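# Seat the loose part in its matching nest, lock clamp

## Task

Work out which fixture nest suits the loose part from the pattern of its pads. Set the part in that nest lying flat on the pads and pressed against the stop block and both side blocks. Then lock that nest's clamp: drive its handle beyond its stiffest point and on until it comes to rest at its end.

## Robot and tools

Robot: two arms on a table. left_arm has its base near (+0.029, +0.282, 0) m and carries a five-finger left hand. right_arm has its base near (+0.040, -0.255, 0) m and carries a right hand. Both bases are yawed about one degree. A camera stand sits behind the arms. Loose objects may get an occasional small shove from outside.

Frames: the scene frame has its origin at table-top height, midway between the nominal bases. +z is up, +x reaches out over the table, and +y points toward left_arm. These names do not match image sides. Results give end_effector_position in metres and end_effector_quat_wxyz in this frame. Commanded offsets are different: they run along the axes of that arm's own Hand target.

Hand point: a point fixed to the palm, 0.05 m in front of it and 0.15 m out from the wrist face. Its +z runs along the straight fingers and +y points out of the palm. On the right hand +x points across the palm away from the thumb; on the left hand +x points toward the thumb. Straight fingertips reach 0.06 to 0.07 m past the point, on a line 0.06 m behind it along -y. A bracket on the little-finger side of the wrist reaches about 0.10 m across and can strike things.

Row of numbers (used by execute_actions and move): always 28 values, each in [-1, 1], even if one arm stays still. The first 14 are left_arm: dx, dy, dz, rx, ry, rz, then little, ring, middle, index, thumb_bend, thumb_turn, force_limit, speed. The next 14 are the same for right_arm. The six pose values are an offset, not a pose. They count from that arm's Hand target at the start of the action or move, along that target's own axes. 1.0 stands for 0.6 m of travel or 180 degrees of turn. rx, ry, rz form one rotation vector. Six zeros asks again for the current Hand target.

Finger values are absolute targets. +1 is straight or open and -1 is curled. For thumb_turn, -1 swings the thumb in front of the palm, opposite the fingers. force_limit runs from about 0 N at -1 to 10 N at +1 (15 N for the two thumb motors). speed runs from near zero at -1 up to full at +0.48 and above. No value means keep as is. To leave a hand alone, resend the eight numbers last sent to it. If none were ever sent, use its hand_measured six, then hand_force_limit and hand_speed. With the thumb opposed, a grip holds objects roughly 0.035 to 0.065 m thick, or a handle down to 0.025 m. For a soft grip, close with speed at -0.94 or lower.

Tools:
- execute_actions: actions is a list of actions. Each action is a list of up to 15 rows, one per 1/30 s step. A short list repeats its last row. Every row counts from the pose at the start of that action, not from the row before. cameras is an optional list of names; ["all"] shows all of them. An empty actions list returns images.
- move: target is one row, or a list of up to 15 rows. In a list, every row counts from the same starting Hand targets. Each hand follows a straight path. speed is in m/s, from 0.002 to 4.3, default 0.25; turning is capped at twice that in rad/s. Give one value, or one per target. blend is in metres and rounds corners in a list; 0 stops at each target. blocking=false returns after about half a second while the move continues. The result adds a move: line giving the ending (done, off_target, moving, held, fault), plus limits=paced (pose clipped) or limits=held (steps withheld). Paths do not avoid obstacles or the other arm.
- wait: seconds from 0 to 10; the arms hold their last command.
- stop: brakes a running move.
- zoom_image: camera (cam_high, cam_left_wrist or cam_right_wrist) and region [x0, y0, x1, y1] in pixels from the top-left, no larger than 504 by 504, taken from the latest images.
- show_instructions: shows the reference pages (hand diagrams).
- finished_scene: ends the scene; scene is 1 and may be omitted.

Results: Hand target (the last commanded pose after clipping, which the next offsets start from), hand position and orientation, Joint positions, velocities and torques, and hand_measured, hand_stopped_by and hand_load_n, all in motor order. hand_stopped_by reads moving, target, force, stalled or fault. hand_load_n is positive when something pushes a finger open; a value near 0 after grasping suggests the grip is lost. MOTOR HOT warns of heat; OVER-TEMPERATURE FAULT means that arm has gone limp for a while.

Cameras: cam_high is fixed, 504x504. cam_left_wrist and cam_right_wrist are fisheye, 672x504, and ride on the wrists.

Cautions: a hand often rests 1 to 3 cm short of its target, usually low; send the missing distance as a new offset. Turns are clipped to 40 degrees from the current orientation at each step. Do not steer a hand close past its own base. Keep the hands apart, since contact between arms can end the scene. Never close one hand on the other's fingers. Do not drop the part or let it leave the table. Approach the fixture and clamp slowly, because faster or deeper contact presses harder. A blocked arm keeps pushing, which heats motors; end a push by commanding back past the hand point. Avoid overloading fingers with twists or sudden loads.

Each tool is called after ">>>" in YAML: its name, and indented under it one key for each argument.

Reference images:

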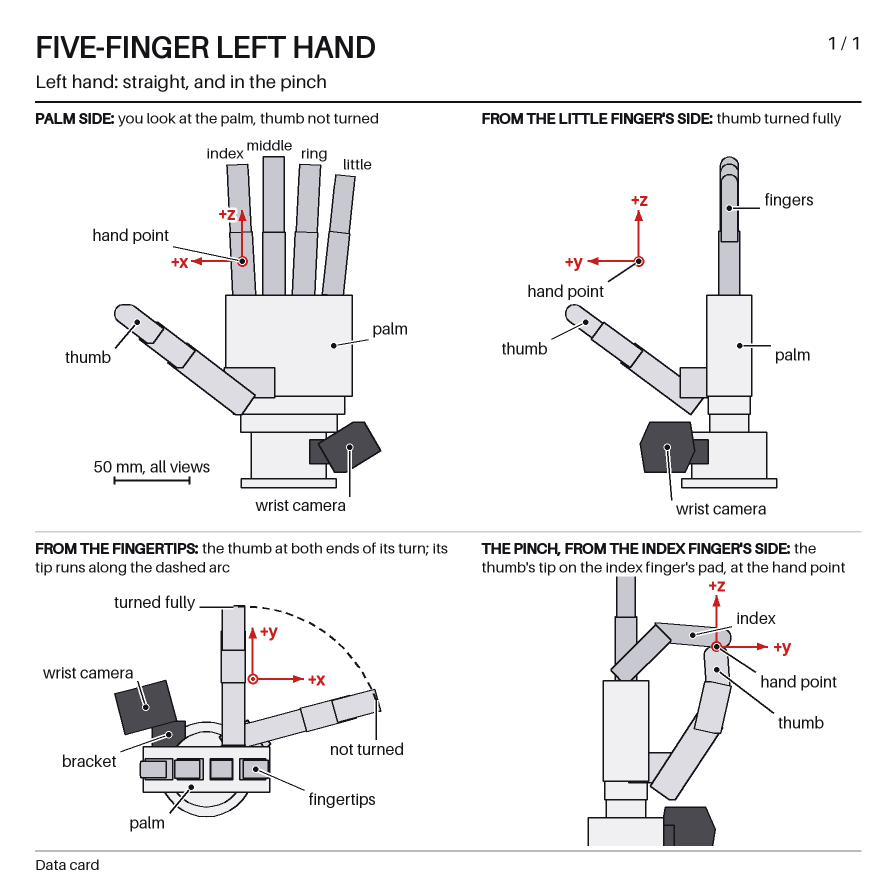

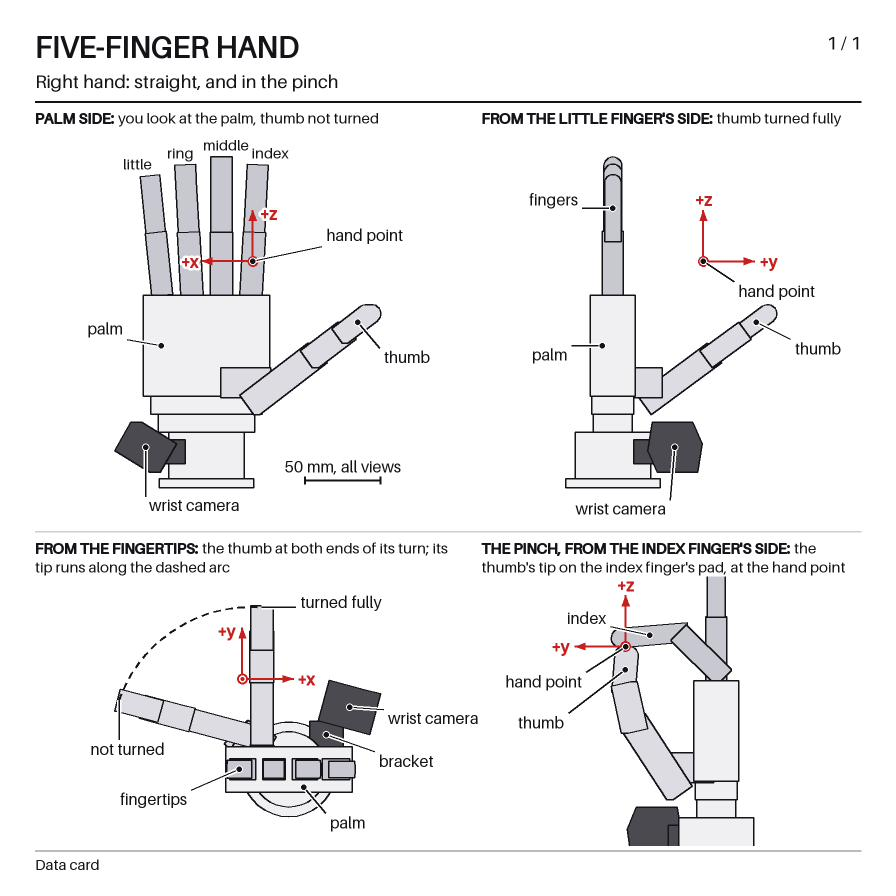

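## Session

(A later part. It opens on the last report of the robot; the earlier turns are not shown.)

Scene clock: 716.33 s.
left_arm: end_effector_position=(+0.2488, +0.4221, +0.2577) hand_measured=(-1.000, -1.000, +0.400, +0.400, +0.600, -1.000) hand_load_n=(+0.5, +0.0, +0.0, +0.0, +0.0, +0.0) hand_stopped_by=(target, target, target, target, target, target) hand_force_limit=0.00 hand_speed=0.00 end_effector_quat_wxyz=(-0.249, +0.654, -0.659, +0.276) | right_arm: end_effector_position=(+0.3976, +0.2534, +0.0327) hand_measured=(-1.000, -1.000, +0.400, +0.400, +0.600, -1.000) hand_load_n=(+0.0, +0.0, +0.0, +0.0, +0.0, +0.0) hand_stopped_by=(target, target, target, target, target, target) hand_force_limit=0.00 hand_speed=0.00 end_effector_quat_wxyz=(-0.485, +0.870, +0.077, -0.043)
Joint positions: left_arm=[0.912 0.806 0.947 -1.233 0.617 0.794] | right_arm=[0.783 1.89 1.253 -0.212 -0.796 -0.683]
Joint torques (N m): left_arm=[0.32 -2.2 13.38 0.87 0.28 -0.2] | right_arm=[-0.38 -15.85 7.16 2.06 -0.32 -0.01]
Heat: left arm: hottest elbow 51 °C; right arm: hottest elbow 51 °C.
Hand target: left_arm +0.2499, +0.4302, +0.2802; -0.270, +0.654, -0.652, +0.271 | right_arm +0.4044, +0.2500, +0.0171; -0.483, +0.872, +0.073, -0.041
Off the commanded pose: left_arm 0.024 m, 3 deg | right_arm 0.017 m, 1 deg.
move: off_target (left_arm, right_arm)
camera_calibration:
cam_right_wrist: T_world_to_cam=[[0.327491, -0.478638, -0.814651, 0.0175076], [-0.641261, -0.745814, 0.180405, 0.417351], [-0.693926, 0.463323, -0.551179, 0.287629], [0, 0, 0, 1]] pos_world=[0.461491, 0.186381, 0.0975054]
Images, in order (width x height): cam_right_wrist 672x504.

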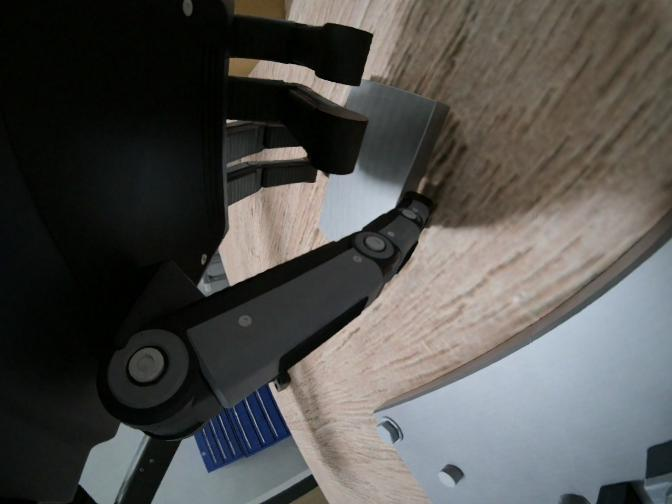

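>>> move:
  target: [0,0,0,0,0,0,-1,-1,0.4,0.4,0.6,-1,0,0,0,0.0142,0.0088,0,0,0,-1,-1,0.4,0.4,0.6,-1,0,0]
  speed: 0.1
  cameras: ["cam_right_wrist"]

>>> zoom_image:
  camera: "cam_right_wrist"
  region: [230, 20, 510, 300]

Scene clock: 722.13 s.
left_arm: end_effector_position=(+0.2488, +0.4221, +0.2577) hand_measured=(-1.000, -1.000, +0.400, +0.400, +0.600, -1.000) hand_load_n=(+0.0, +0.0, +0.0, +0.0, +0.0, +0.0) hand_stopped_by=(target, target, target, target, target, target) hand_force_limit=0.00 hand_speed=0.00 end_effector_quat_wxyz=(-0.249, +0.654, -0.659, +0.276) | right_arm: end_effector_position=(+0.3983, +0.2543, +0.0302) hand_measured=(-1.000, -1.000, +0.400, +0.400, +0.600, -1.000) hand_load_n=(+0.5, +0.0, +0.0, -0.5, +0.5, +1.5) hand_stopped_by=(target, target, target, target, target, target) hand_force_limit=0.00 hand_speed=0.00 end_effector_quat_wxyz=(-0.488, +0.868, +0.079, -0.040)
Joint positions: left_arm=[0.912 0.806 0.947 -1.233 0.617 0.794] | right_arm=[0.782 1.894 1.248 -0.194 -0.798 -0.683]
Joint torques (N m): left_arm=[0.56 -1.55 13.59 0.95 0.3 -0.21] | right_arm=[0.62 -14.8 7.05 2.02 -0.32 0.06]
Heat: left arm: hottest elbow 51 °C; right arm: hottest elbow 51 °C.
Hand target: left_arm +0.2499, +0.4302, +0.2802; -0.270, +0.654, -0.652, +0.271 | right_arm +0.4045, +0.2498, +0.0071; -0.483, +0.872, +0.073, -0.041
Off the commanded pose: left_arm 0.024 m, 3 deg | right_arm 0.024 m, 1 deg.
move: off_target (left_arm, right_arm)
camera_calibration:
cam_right_wrist: T_world_to_cam=[[0.332777, -0.471953, -0.816407, 0.0118882], [-0.64143, -0.747905, 0.170899, 0.419813], [-0.691251, 0.466797, -0.55161, 0.28451], [0, 0, 0, 1]] pos_world=[0.461993, 0.186782, 0.0948988]
Images, in order (width x height): cam_right_wrist 672x504.

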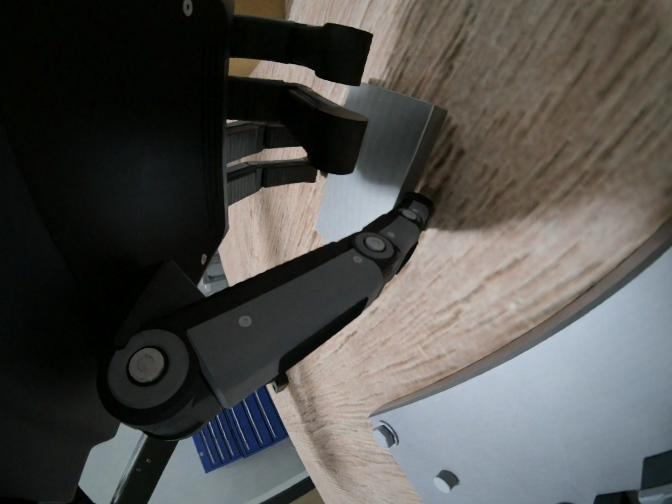

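Scaled by 1.800 from the camera's 672x504 image, which has a finer 960x720 frame.

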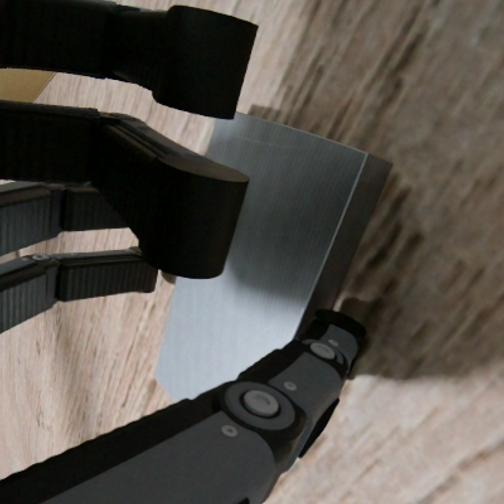

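>>> move:
  target: [0,0,0,0,0,0,-1,-1,0.4,0.4,0.6,-1,0,0,0,0,0,0,0,0,-1,-1,-0.1,-0.1,0.6,-1,-0.2,-0.6]
  speed: 0.1
  cameras: ["cam_right_wrist","cam_left_wrist","cam_high"]

>>> zoom_image:
  camera: "cam_right_wrist"
  region: [230, 20, 510, 300]

>>> zoom_image:
  camera: "cam_left_wrist"
  region: [290, 170, 460, 310]

Scene clock: 729.20 s.
left_arm: end_effector_position=(+0.2488, +0.4221, +0.2577) hand_measured=(-1.000, -1.000, +0.400, +0.400, +0.600, -1.000) hand_load_n=(+0.0, +0.0, +0.0, +0.0, +0.0, +0.0) hand_stopped_by=(target, target, target, target, target, target) hand_force_limit=0.00 hand_speed=0.00 end_effector_quat_wxyz=(-0.249, +0.654, -0.659, +0.276) | right_arm: end_effector_position=(+0.3995, +0.2563, +0.0317) hand_measured=(-1.000, -1.000, +0.184, +0.152, +0.602, -1.000) hand_load_n=(+0.0, +0.0, +0.0, +13.0, +9.5, -3.0) hand_stopped_by=(target, target, force, force, target, target) hand_force_limit=-0.20 hand_speed=-0.60 end_effector_quat_wxyz=(-0.493, +0.865, +0.082, -0.037)
Joint positions: left_arm=[0.912 0.806 0.947 -1.233 0.617 0.794] | right_arm=[0.782 1.895 1.248 -0.181 -0.803 -0.683]
Joint torques (N m): left_arm=[0.38 -2.2 13.63 0.8 0.28 -0.21] | right_arm=[0.5 -14.92 6.91 1.51 -0.06 -0.02]
Heat: left arm: hottest elbow 52 °C; right arm: hottest elbow 50 °C.
Hand target: left_arm +0.2499, +0.4302, +0.2802; -0.270, +0.654, -0.652, +0.271 | right_arm +0.4045, +0.2497, +0.0070; -0.483, +0.872, +0.073, -0.041
Off the commanded pose: left_arm 0.024 m, 3 deg | right_arm 0.026 m, 2 deg.
move: off_target (left_arm, right_arm)
camera_calibration:
cam_left_wrist: T_world_to_cam=[[0.698126, -0.248178, 0.671586, -0.241658], [-0.571045, -0.758825, 0.313197, 0.368164], [0.431888, -0.602157, -0.671476, 0.435824], [0, 0, 0, 1]] pos_world=[0.190719, 0.481833, 0.339632]
cam_right_wrist: T_world_to_cam=[[0.33983, -0.46186, -0.819268, 0.00837965], [-0.640277, -0.751682, 0.158173, 0.42271], [-0.688883, 0.470807, -0.551163, 0.283198], [0, 0, 0, 1]] pos_world=[0.462895, 0.188282, 0.0960921]

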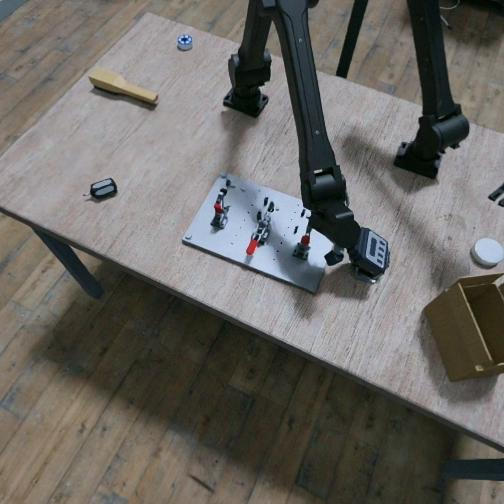

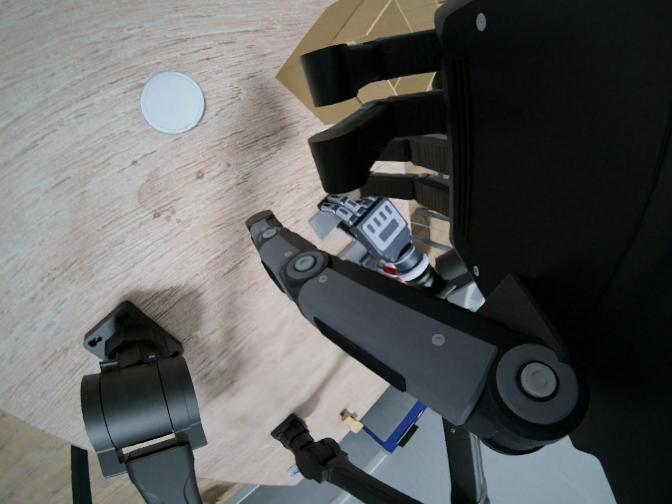

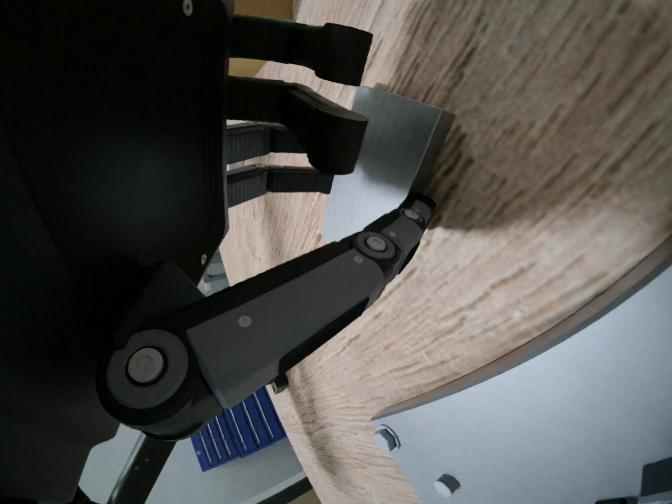

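Scaled by 1.800 from the camera's 672x504 image, which has a finer 960x720 frame.

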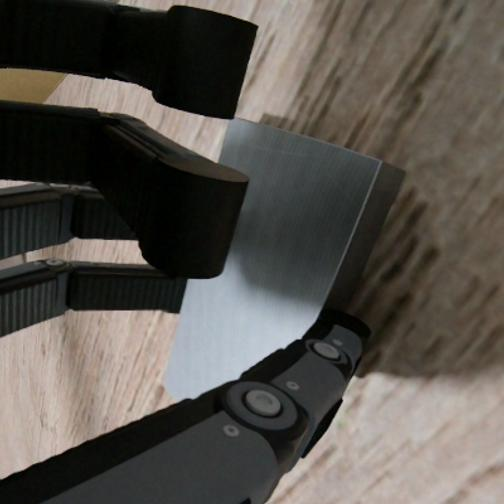

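Scaled by 2.965 from the camera's 672x504 image, which has a finer 960x720 frame.

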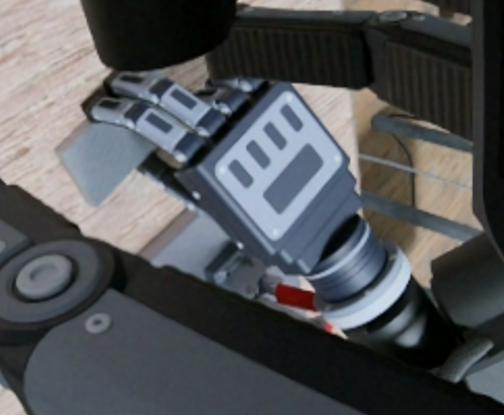

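>>> move:
  target: [0,0,0,0,0,0,-1,-1,0.4,0.4,0.6,-1,0,0,0,0,0,0,0,0,-1,-1,-0.2,-0.1,0.6,-1,0.2,-0.8]
  speed: 0.1

Scene clock: 734.27 s.
left_arm: end_effector_position=(+0.2488, +0.4221, +0.2577) hand_measured=(-1.000, -1.000, +0.400, +0.400, +0.600, -1.000) hand_load_n=(+0.0, +0.0, +0.0, +0.0, +0.0, +0.0) hand_stopped_by=(target, target, target, target, target, target) hand_force_limit=0.00 hand_speed=0.00 end_effector_quat_wxyz=(-0.249, +0.654, -0.659, +0.276) | right_arm: end_effector_position=(+0.3997, +0.2564, +0.0318) hand_measured=(-1.000, -1.000, +0.154, +0.152, +0.604, -1.000) hand_load_n=(+0.0, +0.0, +12.5, +7.5, +16.0, +1.0) hand_stopped_by=(target, target, force, force, target, target) hand_force_limit=0.20 hand_speed=-0.80 end_effector_quat_wxyz=(-0.493, +0.865, +0.083, -0.037)
Joint positions: left_arm=[0.912 0.806 0.947 -1.233 0.617 0.794] | right_arm=[0.782 1.895 1.248 -0.18 -0.803 -0.683]
Joint torques (N m): left_arm=[0.91 -2.73 13.63 0.79 0.27 -0.2] | right_arm=[0.79 -14.86 7.12 1.5 -0.09 -0.02]
Heat: left arm: hottest elbow 52 °C; right arm: hottest elbow 50 °C.
Hand target: left_arm +0.2499, +0.4302, +0.2802; -0.270, +0.654, -0.652, +0.271 | right_arm +0.4045, +0.2497, +0.0070; -0.483, +0.872, +0.073, -0.041
Off the commanded pose: left_arm 0.024 m, 3 deg | right_arm 0.026 m, 2 deg.
move: off_target (left_arm, right_arm)

>>> move:
  target: [0,0,0,0,0,0,-1,-1,0.4,0.4,0.6,-1,0,0,0,-0.1417,-0.0883,0,0,0,-1,-1,-0.2,-0.1,0.6,-1,0.2,-0.8]
  speed: 0.08
  cameras: ["cam_right_wrist","cam_left_wrist","cam_high"]

>>> zoom_image:
  camera: "cam_left_wrist"
  region: [290, 150, 460, 310]

Scene clock: 742.57 s.
left_arm: end_effector_position=(+0.2488, +0.4221, +0.2577) hand_measured=(-1.000, -1.000, +0.400, +0.400, +0.600, -1.000) hand_load_n=(+0.0, +0.0, +0.0, +0.0, +0.0, +0.0) hand_stopped_by=(target, target, target, target, target, target) hand_force_limit=0.00 hand_speed=0.00 end_effector_quat_wxyz=(-0.249, +0.654, -0.659, +0.276) | right_arm: end_effector_position=(+0.3838, +0.2395, +0.0725) hand_measured=(-1.000, -1.000, +0.154, +0.152, +0.604, -1.000) hand_load_n=(+0.0, +0.0, +11.5, +5.5, +17.0, +0.5) hand_stopped_by=(target, target, force, force, target, target) hand_force_limit=0.20 hand_speed=-0.80 end_effector_quat_wxyz=(-0.465, +0.881, +0.065, -0.066)
Joint positions: left_arm=[0.912 0.806 0.947 -1.233 0.617 0.794] | right_arm=[0.782 1.813 1.282 -0.392 -0.794 -0.689]
Joint torques (N m): left_arm=[0.5 -1.96 13.53 0.8 0.31 -0.14] | right_arm=[0.44 -19.43 11.97 0.42 -0.4 0.07]
Heat: left arm: hottest elbow 53 °C; right arm: hottest elbow 50 °C.
Hand target: left_arm +0.2499, +0.4302, +0.2802; -0.270, +0.654, -0.652, +0.271 | right_arm +0.4046, +0.2499, +0.1071; -0.483, +0.872, +0.073, -0.041
Off the commanded pose: left_arm 0.024 m, 3 deg | right_arm 0.042 m, 4 deg.
move: off_target (left_arm, right_arm)
camera_calibration:
cam_left_wrist: T_world_to_cam=[[0.698126, -0.248178, 0.671586, -0.241658], [-0.571045, -0.758825, 0.313197, 0.368164], [0.431888, -0.602157, -0.671476, 0.435824], [0, 0, 0, 1]] pos_world=[0.190719, 0.481833, 0.339632]
cam_right_wrist: T_world_to_cam=[[0.288875, -0.519565, -0.804117, 0.071556], [-0.629835, -0.735703, 0.249095, 0.379194], [-0.721012, 0.434504, -0.539766, 0.322891], [0, 0, 0, 1]] pos_world=[0.450967, 0.175855, 0.13737]

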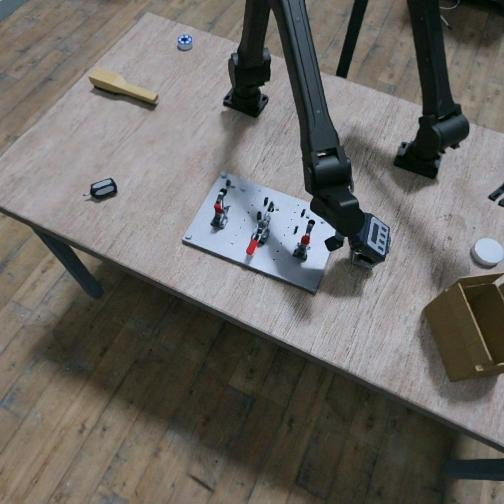

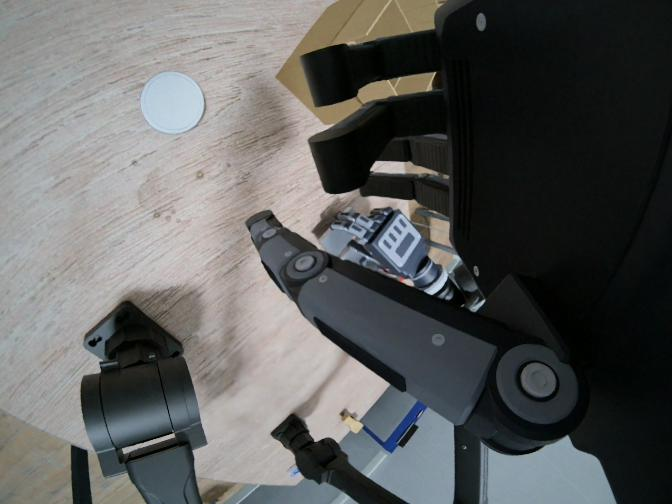

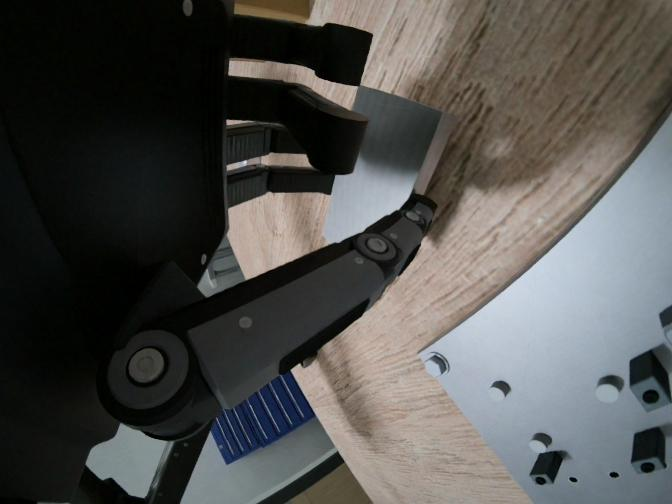

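Scaled by 2.965 from the camera's 672x504 image, which has a finer 960x720 frame.

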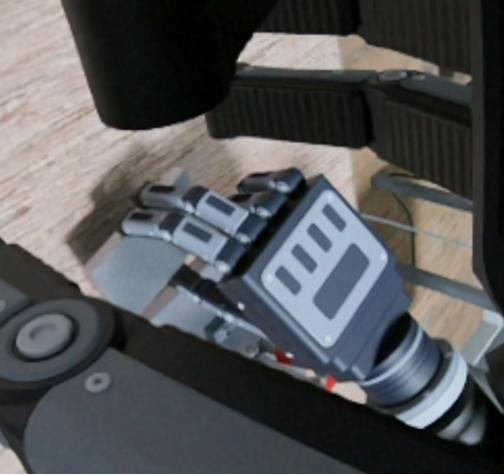

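>>> move:
  target:
    - [0,0,0,0,0,0,-1,-1,0.4,0.4,0.6,-1,0,0,-0.008,-0.2275,-0.14,0,0,0,-1,-1,-0.2,-0.1,0.6,-1,0.2,-0.8]
    - [0,0,0,0,0,0,-1,-1,0.4,0.4,0.6,-1,0,0,-0.2215,0.048,-0.6135,0,0.025,0.0156,-1,-1,-0.2,-0.1,0.6,-1,0.2,-0.8]
  speed: 0.15
  blend: 0.03
  cameras: ["all"]

Scene clock: 768.23 s.
left_arm: end_effector_position=(+0.2488, +0.4221, +0.2577) hand_measured=(-1.000, -1.000, +0.400, +0.400, +0.600, -1.000) hand_load_n=(+0.0, +0.0, +0.0, +0.0, +0.0, +0.0) hand_stopped_by=(target, target, target, target, target, target) hand_force_limit=0.00 hand_speed=0.00 end_effector_quat_wxyz=(-0.249, +0.654, -0.659, +0.276) | right_arm: end_effector_position=(+0.3244, -0.0929, +0.2692) hand_measured=(-1.000, -1.000, +0.154, +0.152, +0.604, -1.000) hand_load_n=(+0.0, +0.0, +11.5, +5.0, +17.5, +1.0) hand_stopped_by=(target, target, force, force, target, target) hand_force_limit=0.20 hand_speed=-0.80 end_effector_quat_wxyz=(-0.481, +0.876, +0.033, -0.027)
Joint positions: left_arm=[0.912 0.806 0.947 -1.233 0.617 0.794] | right_arm=[0.137 1.197 1.17 -1.527 -1.005 -1.533]
Joint torques (N m): left_arm=[0.32 -2.55 13.55 0.77 0.28 -0.17] | right_arm=[0.73 -7.94 9.66 -0.69 -0.86 0.09]
Heat: left arm: hottest elbow 54 °C; right arm: hottest elbow 51 °C.
Hand target: left_arm +0.2499, +0.4302, +0.2802; -0.270, +0.654, -0.652, +0.271 | right_arm +0.3285, -0.0949, +0.2781; -0.484, +0.874, +0.033, -0.019
Off the commanded pose: left_arm 0.024 m, 3 deg | right_arm 0.010 m, 1 deg.
move: off_target (left_arm)
camera_calibration:
cam_left_wrist: T_world_to_cam=[[0.698126, -0.248178, 0.671586, -0.241658], [-0.571045, -0.758825, 0.313197, 0.368164], [0.431888, -0.602157, -0.671476, 0.435824], [0, 0, 0, 1]] pos_world=[0.190719, 0.481833, 0.339632]
cam_right_wrist: T_world_to_cam=[[0.269842, -0.518629, -0.811301, 0.082399], [-0.704822, -0.680445, 0.200551, 0.0907227], [-0.656057, 0.517706, -0.549154, 0.519828], [0, 0, 0, 1]] pos_world=[0.382746, -0.164652, 0.334122]

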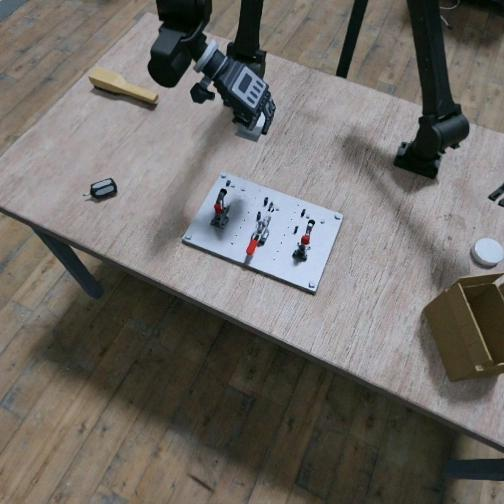

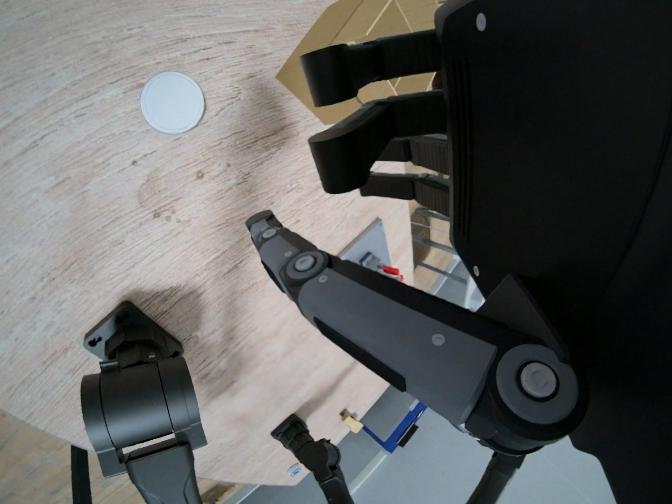

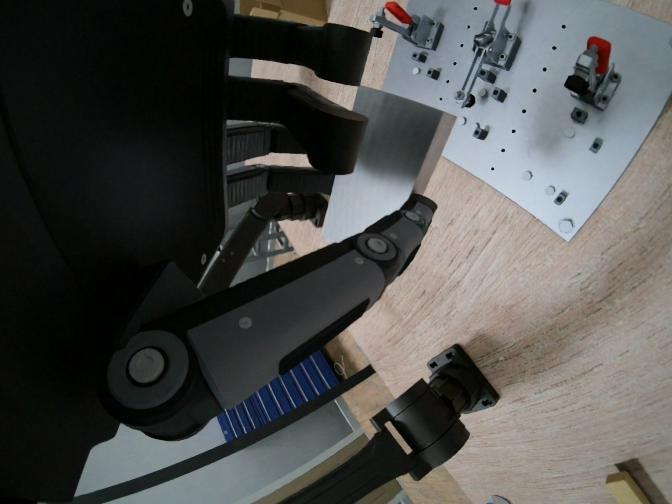

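>>> zoom_image:
  camera: "cam_right_wrist"
  region: [310, 60, 480, 260]

>>> zoom_image:
  camera: "cam_right_wrist"
  region: [360, 0, 672, 260]

>>> zoom_image:
  camera: "cam_high"
  region: [140, 30, 340, 230]

Scaled by 2.520 from the camera's 672x504 image, which has a finer 960x720 frame.

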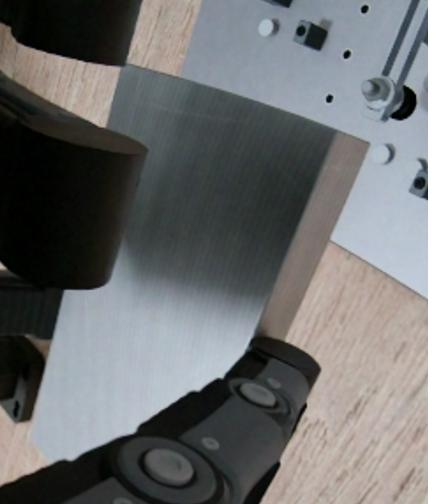

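Scaled by 1.615 from the camera's 672x504 image, which has a finer 960x720 frame.

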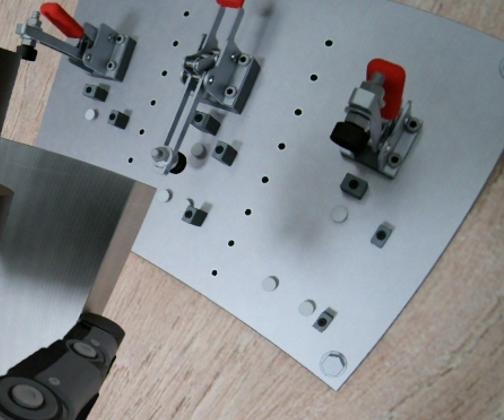

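Scaled by 2.520 from the camera's 504x504 image, which has a finer 720x720 frame.

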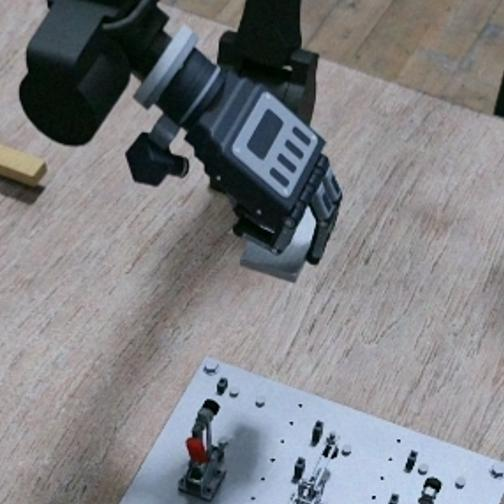

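>>> move:
  target: [0,0,0,0,0,0,-1,-1,0.4,0.4,0.6,-1,0,0,0.0057,0.258,0.1197,0,0.0151,0.0094,-1,-1,-0.2,-0.1,0.6,-1,0.2,-0.8]
  speed: 0.12
  cameras: ["cam_right_wrist","cam_high"]

>>> zoom_image:
  camera: "cam_right_wrist"
  region: [310, 0, 672, 260]

>>> zoom_image:
  camera: "cam_high"
  region: [140, 90, 340, 290]

Scene clock: 803.60 s.
left_arm: end_effector_position=(+0.2488, +0.4221, +0.2577) hand_measured=(-1.000, -1.000, +0.400, +0.400, +0.600, -1.000) hand_load_n=(+0.0, +0.0, +0.0, +0.0, +0.0, +0.0) hand_stopped_by=(target, target, target, target, target, target) hand_force_limit=0.00 hand_speed=0.00 end_effector_quat_wxyz=(-0.249, +0.654, -0.659, +0.276) | right_arm: end_effector_position=(+0.3269, -0.1134, +0.1102) hand_measured=(-1.000, -1.000, +0.154, +0.152, +0.604, -1.000) hand_load_n=(+0.0, +0.0, +11.5, +5.5, +17.5, +1.0) hand_stopped_by=(target, target, force, force, target, target) hand_force_limit=0.20 hand_speed=-0.80 end_effector_quat_wxyz=(-0.482, +0.876, +0.011, -0.012)
Joint positions: left_arm=[0.912 0.806 0.947 -1.233 0.617 0.794] | right_arm=[0.067 1.294 0.819 -1.098 -1.006 -1.562]
Joint torques (N m): left_arm=[0.21 -2.32 13.7 0.88 0.3 -0.21] | right_arm=[0.32 -7.71 7.42 0.51 -0.8 0.1]
Heat: left arm: hottest elbow 55 °C; right arm: hottest elbow 52 °C.
Hand target: left_arm +0.2499, +0.4302, +0.2802; -0.270, +0.654, -0.652, +0.271 | right_arm +0.3334, -0.1159, +0.1088; -0.484, +0.875, +0.008, -0.005
Off the commanded pose: left_arm 0.024 m, 3 deg | right_arm 0.007 m, 1 deg.
move: off_target (left_arm)
camera_calibration:
cam_right_wrist: T_world_to_cam=[[0.246094, -0.531006, -0.810845, -0.0515145], [-0.741124, -0.642228, 0.195649, 0.127215], [-0.624638, 0.552789, -0.55159, 0.438864], [0, 0, 0, 1]] pos_world=[0.381091, -0.188253, 0.175413]
Images, in order (width x height): cam_high 504x504, cam_right_wrist 672x504.

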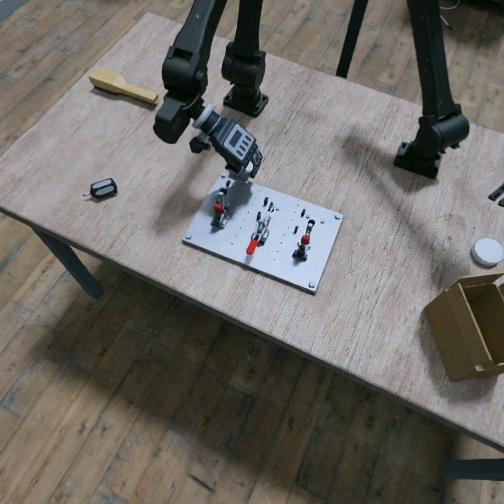

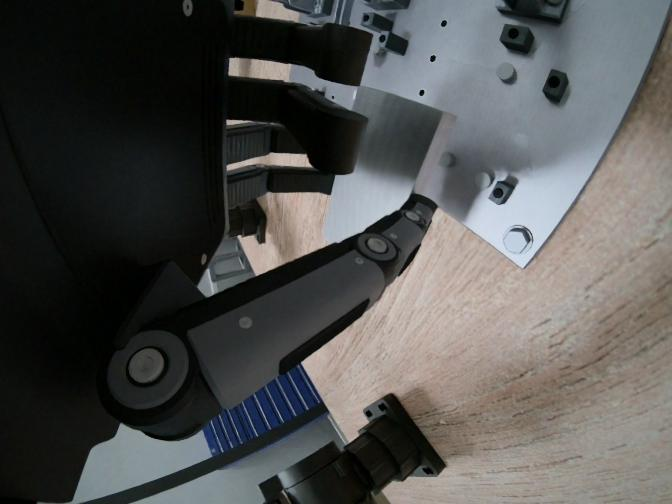

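Scaled by 1.392 from the camera's 672x504 image, which has a finer 960x720 frame.

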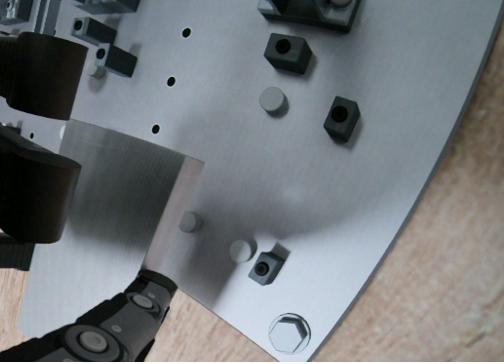

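Scaled by 2.520 from the camera's 504x504 image, which has a finer 720x720 frame.

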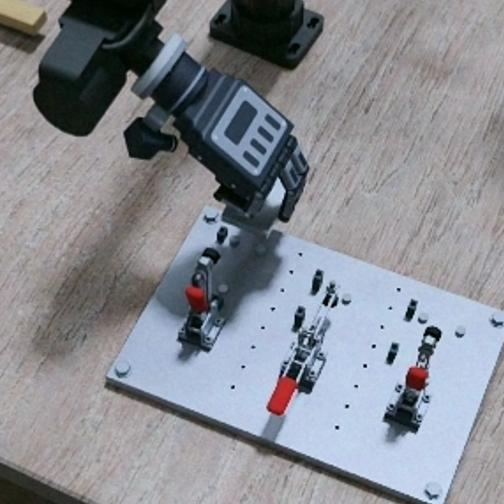

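>>> move:
  target: [0,0,0,0,0,0,-1,-1,0.4,0.4,0.6,-1,0,0,0,0.0747,0.0505,0,0,0,-1,-1,-0.2,-0.1,0.6,-1,0.2,-0.8]
  speed: 0.08
  cameras: ["cam_right_wrist","cam_high"]

>>> zoom_image:
  camera: "cam_right_wrist"
  region: [310, 0, 600, 260]

Scene clock: 834.37 s.
left_arm: end_effector_position=(+0.2488, +0.4221, +0.2577) hand_measured=(-1.000, -1.000, +0.400, +0.400, +0.600, -1.000) hand_load_n=(+0.0, +0.0, +0.0, +0.0, +0.0, +0.0) hand_stopped_by=(target, target, target, target, target, target) hand_force_limit=0.00 hand_speed=0.00 end_effector_quat_wxyz=(-0.249, +0.654, -0.659, +0.276) | right_arm: end_effector_position=(+0.3296, -0.1133, +0.0568) hand_measured=(-1.000, -1.000, +0.154, +0.152, +0.604, -1.000) hand_load_n=(+0.0, +0.0, +11.5, +6.0, +17.5, +1.0) hand_stopped_by=(target, target, force, force, target, target) hand_force_limit=0.20 hand_speed=-0.80 end_effector_quat_wxyz=(-0.482, +0.876, +0.014, -0.006)
Joint positions: left_arm=[0.912 0.806 0.947 -1.233 0.617 0.794] | right_arm=[0.067 1.383 0.738 -0.916 -1.006 -1.562]
Joint torques (N m): left_arm=[0.67 -2.37 13.55 0.77 0.26 -0.18] | right_arm=[1.55 -7.53 6.75 0.58 -0.74 0.13]
Heat: left arm: hottest elbow 56 °C; right arm: hottest elbow 50 °C.
Hand target: left_arm +0.2499, +0.4302, +0.2802; -0.270, +0.654, -0.652, +0.271 | right_arm +0.3334, -0.1140, +0.0547; -0.484, +0.875, +0.008, -0.005
Off the commanded pose: left_arm 0.024 m, 3 deg | right_arm 0.004 m, 1 deg.
move: off_target (left_arm)
camera_calibration:
cam_right_wrist: T_world_to_cam=[[0.256008, -0.53064, -0.808011, -0.0988638], [-0.743451, -0.642325, 0.186277, 0.140909], [-0.617852, 0.553028, -0.558945, 0.409205], [0, 0, 0, 1]] pos_world=[0.382897, -0.188253, 0.122592]
Images, in order (width x height): cam_high 504x504, cam_right_wrist 672x504.

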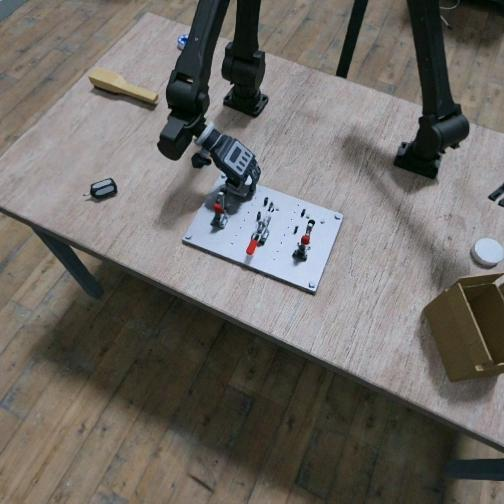

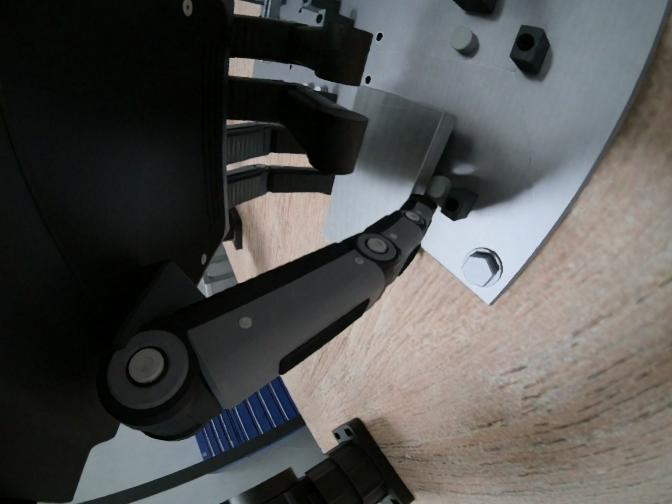

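Scaled by 1.738 from the camera's 672x504 image, which has a finer 960x720 frame.

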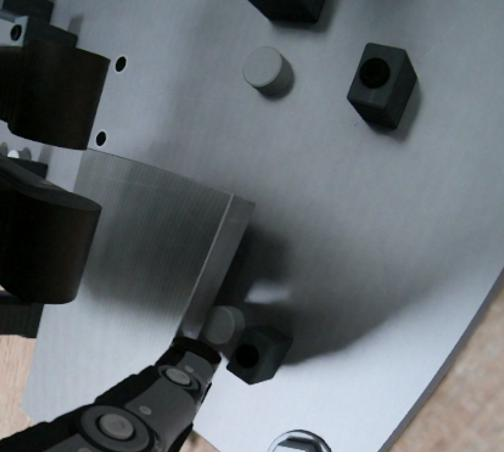

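>>> move:
  target: [0,0,0,0,0,0,-1,-1,0.4,0.4,0.6,-1,0,0,0,0.0142,0.0088,0,0,0,-1,-1,-0.2,-0.1,0.6,-1,0.2,-0.8]
  speed: 0.05
  cameras: ["cam_right_wrist"]

>>> zoom_image:
  camera: "cam_right_wrist"
  region: [310, 0, 600, 260]

Scene clock: 847.60 s.
left_arm: end_effector_position=(+0.2488, +0.4221, +0.2577) hand_measured=(-1.000, -1.000, +0.400, +0.400, +0.600, -1.000) hand_load_n=(+0.0, +0.0, +0.0, +0.0, +0.0, +0.5) hand_stopped_by=(target, target, target, target, target, target) hand_force_limit=0.00 hand_speed=0.00 end_effector_quat_wxyz=(-0.249, +0.654, -0.659, +0.276) | right_arm: end_effector_position=(+0.3309, -0.1125, +0.0500) hand_measured=(-1.000, -1.000, +0.154, +0.152, +0.604, -1.000) hand_load_n=(+0.0, +0.0, +12.0, +6.0, +17.0, +0.5) hand_stopped_by=(target, target, force, force, target, target) hand_force_limit=0.20 hand_speed=-0.80 end_effector_quat_wxyz=(-0.484, +0.875, +0.015, -0.004)
Joint positions: left_arm=[0.912 0.806 0.947 -1.233 0.617 0.794] | right_arm=[0.067 1.398 0.729 -0.886 -1.011 -1.561]
Joint torques (N m): left_arm=[0.97 -1.96 13.44 0.84 0.28 -0.2] | right_arm=[0.67 -6.89 6.22 0.68 -0.6 0.18]
Heat: left arm: hottest elbow 56 °C; right arm: hottest elbow 49 °C.
Hand target: left_arm +0.2499, +0.4302, +0.2802; -0.270, +0.654, -0.652, +0.271 | right_arm +0.3334, -0.1140, +0.0447; -0.485, +0.875, +0.008, -0.005
Off the commanded pose: left_arm 0.024 m, 3 deg | right_arm 0.006 m, 1 deg.
move: off_target (left_arm)
camera_calibration:
cam_right_wrist: T_world_to_cam=[[0.259352, -0.526682, -0.809532, -0.104877], [-0.744794, -0.642692, 0.179524, 0.144511], [-0.614832, 0.556375, -0.558953, 0.405101], [0, 0, 0, 1]] pos_world=[0.3839, -0.187749, 0.115588]
Images, in order (width x height): cam_right_wrist 672x504.

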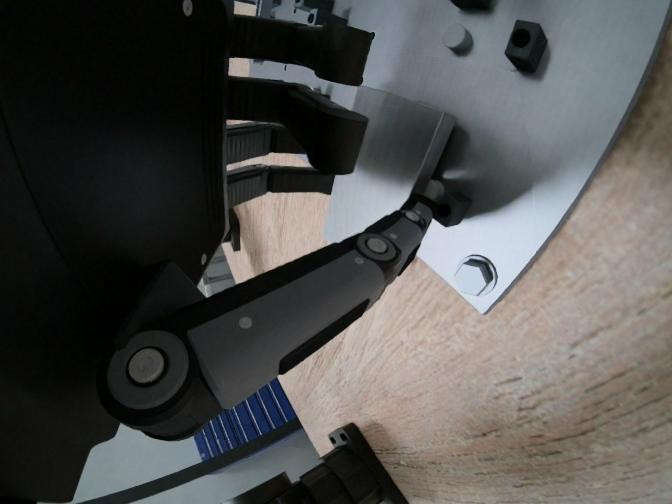

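Scaled by 1.738 from the camera's 672x504 image, which has a finer 960x720 frame.

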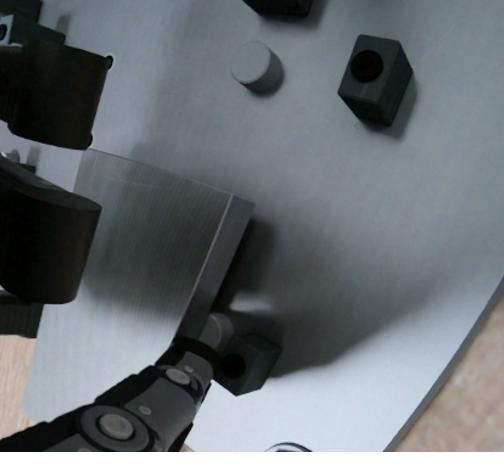

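>>> move:
  target: [0,0,0,0,0,0,-1,-1,0.4,0.4,0.6,-1,0,0,0,0.0142,0.0088,0,0,0,-1,-1,-0.2,-0.1,0.6,-1,0.2,-0.8]
  speed: 0.05
  cameras: ["cam_right_wrist"]

>>> zoom_image:
  camera: "cam_right_wrist"
  region: [310, 0, 600, 260]

Scene clock: 852.30 s.
left_arm: end_effector_position=(+0.2488, +0.4221, +0.2577) hand_measured=(-1.000, -1.000, +0.400, +0.400, +0.600, -1.000) hand_load_n=(+0.0, +0.0, +0.0, +0.0, +0.0, +0.0) hand_stopped_by=(target, target, target, target, target, target) hand_force_limit=0.00 hand_speed=0.00 end_effector_quat_wxyz=(-0.249, +0.654, -0.659, +0.276) | right_arm: end_effector_position=(+0.3319, -0.1110, +0.0477) hand_measured=(-1.000, -1.000, +0.154, +0.152, +0.604, -1.000) hand_load_n=(+0.0, +0.0, +11.0, +5.5, +17.0, +0.5) hand_stopped_by=(target, target, force, force, target, target) hand_force_limit=0.20 hand_speed=-0.80 end_effector_quat_wxyz=(-0.488, +0.873, +0.012, -0.003)
Joint positions: left_arm=[0.912 0.806 0.947 -1.233 0.617 0.794] | right_arm=[0.067 1.405 0.724 -0.865 -1.019 -1.549]
Joint torques (N m): left_arm=[0.67 -2.08 13.65 0.8 0.28 -0.21] | right_arm=[1.2 -6.53 5.64 1.1 -0.31 0.01]
Heat: left arm: hottest elbow 56 °C; right arm: hottest elbow 49 °C.
Hand target: left_arm +0.2499, +0.4302, +0.2802; -0.270, +0.654, -0.652, +0.271 | right_arm +0.3334, -0.1141, +0.0347; -0.485, +0.875, +0.009, -0.005
Off the commanded pose: left_arm 0.024 m, 3 deg | right_arm 0.013 m, 1 deg.
move: off_target (left_arm, right_arm)
camera_calibration:
cam_right_wrist: T_world_to_cam=[[0.255156, -0.521319, -0.814323, -0.103893], [-0.748489, -0.639649, 0.174967, 0.148379], [-0.612095, 0.564868, -0.553411, 0.403427], [0, 0, 0, 1]] pos_world=[0.384504, -0.187134, 0.112697]
Images, in order (width x height): cam_right_wrist 672x504.

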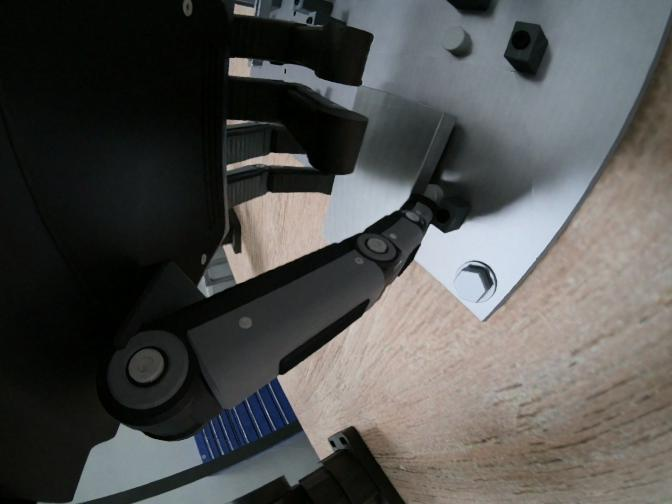

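Scaled by 1.738 from the camera's 672x504 image, which has a finer 960x720 frame.

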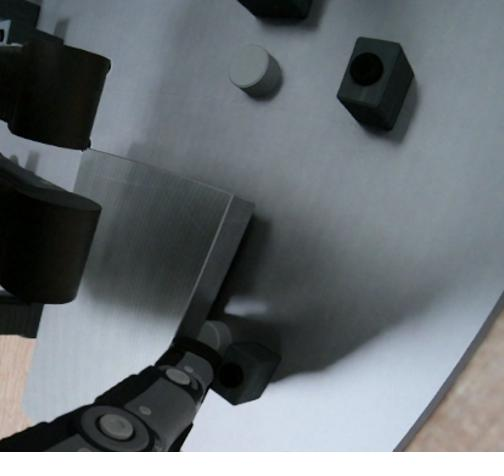

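>>> move:
  target: [0,0,0,0,0,0,-1,-1,0.4,0.4,0.6,-1,0,0,-0.005,-0.008,-0.003,-0.0008,0.0177,-0.0284,-1,-1,-0.2,-0.1,0.6,-1,0.2,-0.8]
  speed: 0.05
  cameras: ["cam_right_wrist"]

>>> zoom_image:
  camera: "cam_right_wrist"
  region: [310, 0, 600, 260]

Scene clock: 867.80 s.
left_arm: end_effector_position=(+0.2488, +0.4221, +0.2577) hand_measured=(-1.000, -1.000, +0.400, +0.400, +0.600, -1.000) hand_load_n=(+0.0, +0.0, +0.0, +0.0, +0.0, +0.0) hand_stopped_by=(target, target, target, target, target, target) hand_force_limit=0.00 hand_speed=0.00 end_effector_quat_wxyz=(-0.249, +0.654, -0.659, +0.276) | right_arm: end_effector_position=(+0.3297, -0.1100, +0.0458) hand_measured=(-1.000, -1.000, +0.154, +0.152, +0.604, -1.000) hand_load_n=(+0.0, +0.0, +12.0, +6.5, +16.5, +1.5) hand_stopped_by=(target, target, force, force, target, target) hand_force_limit=0.20 hand_speed=-0.80 end_effector_quat_wxyz=(-0.491, +0.870, +0.030, +0.034)
Joint positions: left_arm=[0.912 0.806 0.947 -1.233 0.617 0.794] | right_arm=[0.067 1.35 0.665 -0.772 -1.025 -1.54]
Joint torques (N m): left_arm=[0.21 -2.26 13.6 0.95 0.31 -0.19] | right_arm=[0.79 -8.29 5.49 1.32 0.03 -0.07]
Heat: left arm: hottest elbow 56 °C; right arm: hottest elbow 48 °C.
Hand target: left_arm +0.2499, +0.4302, +0.2802; -0.270, +0.654, -0.652, +0.271 | right_arm +0.3303, -0.1131, +0.0397; -0.483, +0.874, +0.034, +0.041
Off the commanded pose: left_arm 0.024 m, 3 deg | right_arm 0.007 m, 1 deg.
move: off_target (left_arm)
camera_calibration:
cam_right_wrist: T_world_to_cam=[[0.318265, -0.515466, -0.795614, -0.125336], [-0.762721, -0.637644, 0.108013, 0.15561], [-0.562996, 0.572455, -0.596097, 0.386997], [0, 0, 0, 1]] pos_world=[0.376454, -0.186921, 0.114161]
Images, in order (width x height): cam_right_wrist 672x504.

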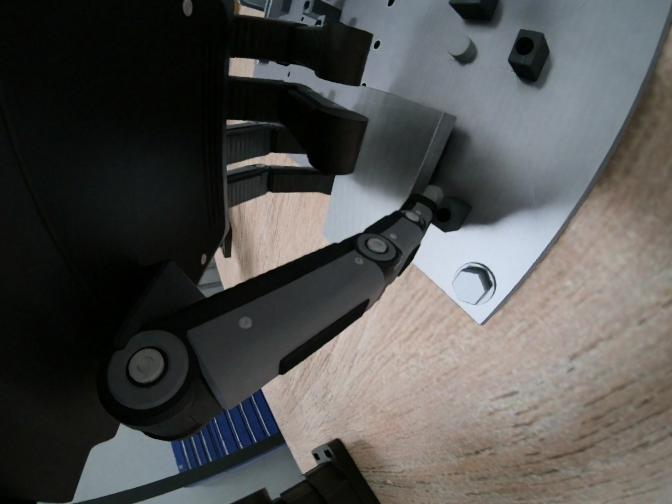

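Scaled by 1.738 from the camera's 672x504 image, which has a finer 960x720 frame.

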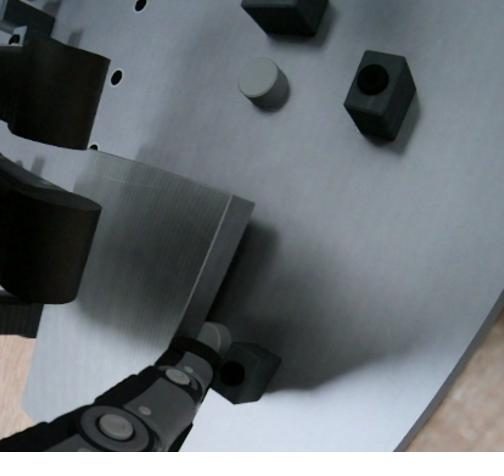

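>>> move:
  target: [0,0,0,0,0,0,-1,-1,0.4,0.4,0.6,-1,0,0,0,0,0,0,0,0,-1,-1,0.4,0.4,0.6,-1,0.2,-0.8]
  speed: 0.05
  cameras: ["cam_right_wrist"]

>>> zoom_image:
  camera: "cam_right_wrist"
  region: [230, 0, 600, 260]

Scene clock: 872.40 s.
left_arm: end_effector_position=(+0.2488, +0.4221, +0.2577) hand_measured=(-1.000, -1.000, +0.400, +0.400, +0.600, -1.000) hand_load_n=(+0.0, +0.0, +0.0, +0.0, +0.0, +0.0) hand_stopped_by=(target, target, target, target, target, target) hand_force_limit=0.00 hand_speed=0.00 end_effector_quat_wxyz=(-0.249, +0.654, -0.659, +0.276) | right_arm: end_effector_position=(+0.3291, -0.1117, +0.0429) hand_measured=(-1.000, -1.000, +0.400, +0.400, +0.600, -1.000) hand_load_n=(+0.5, +0.0, +0.0, +0.0, -0.5, -0.5) hand_stopped_by=(target, target, target, target, target, target) hand_force_limit=0.20 hand_speed=-0.80 end_effector_quat_wxyz=(-0.486, +0.873, +0.030, +0.035)
Joint positions: left_arm=[0.912 0.806 0.947 -1.233 0.617 0.794] | right_arm=[0.067 1.348 0.659 -0.764 -1.014 -1.539]
Joint torques (N m): left_arm=[0.56 -2.14 13.59 0.81 0.3 -0.19] | right_arm=[1.2 -7.65 5.89 0.73 -0.31 0.03]
Heat: left arm: hottest elbow 56 °C; right arm: hottest elbow 48 °C.
Hand target: left_arm +0.2499, +0.4302, +0.2802; -0.270, +0.654, -0.652, +0.271 | right_arm +0.3302, -0.1131, +0.0396; -0.483, +0.874, +0.034, +0.041
Off the commanded pose: left_arm 0.024 m, 3 deg | right_arm 0.004 m, 1 deg.
move: off_target (left_arm)
camera_calibration:
cam_right_wrist: T_world_to_cam=[[0.320591, -0.524167, -0.788968, -0.130347], [-0.764084, -0.635381, 0.111649, 0.155022], [-0.559818, 0.567044, -0.604205, 0.384626], [0, 0, 0, 1]] pos_world=[0.375558, -0.187925, 0.112245]
Images, in order (width x height): cam_right_wrist 672x504.

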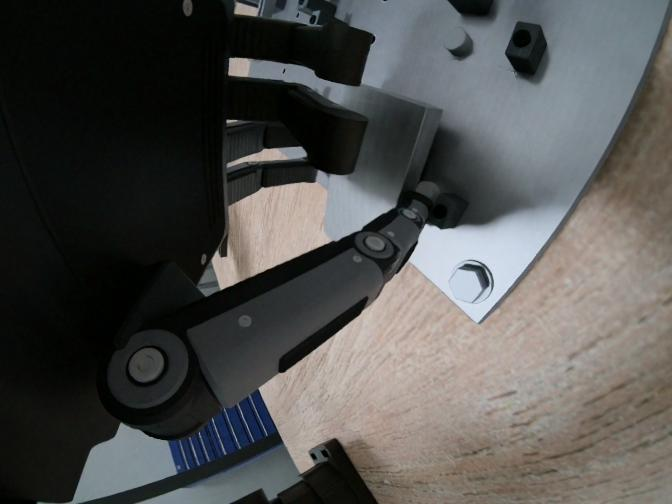

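Scaled by 1.362 from the camera's 672x504 image, which has a finer 960x720 frame.

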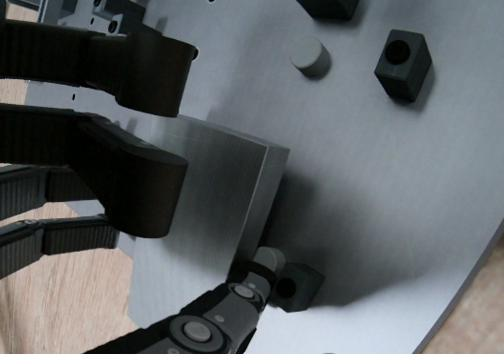

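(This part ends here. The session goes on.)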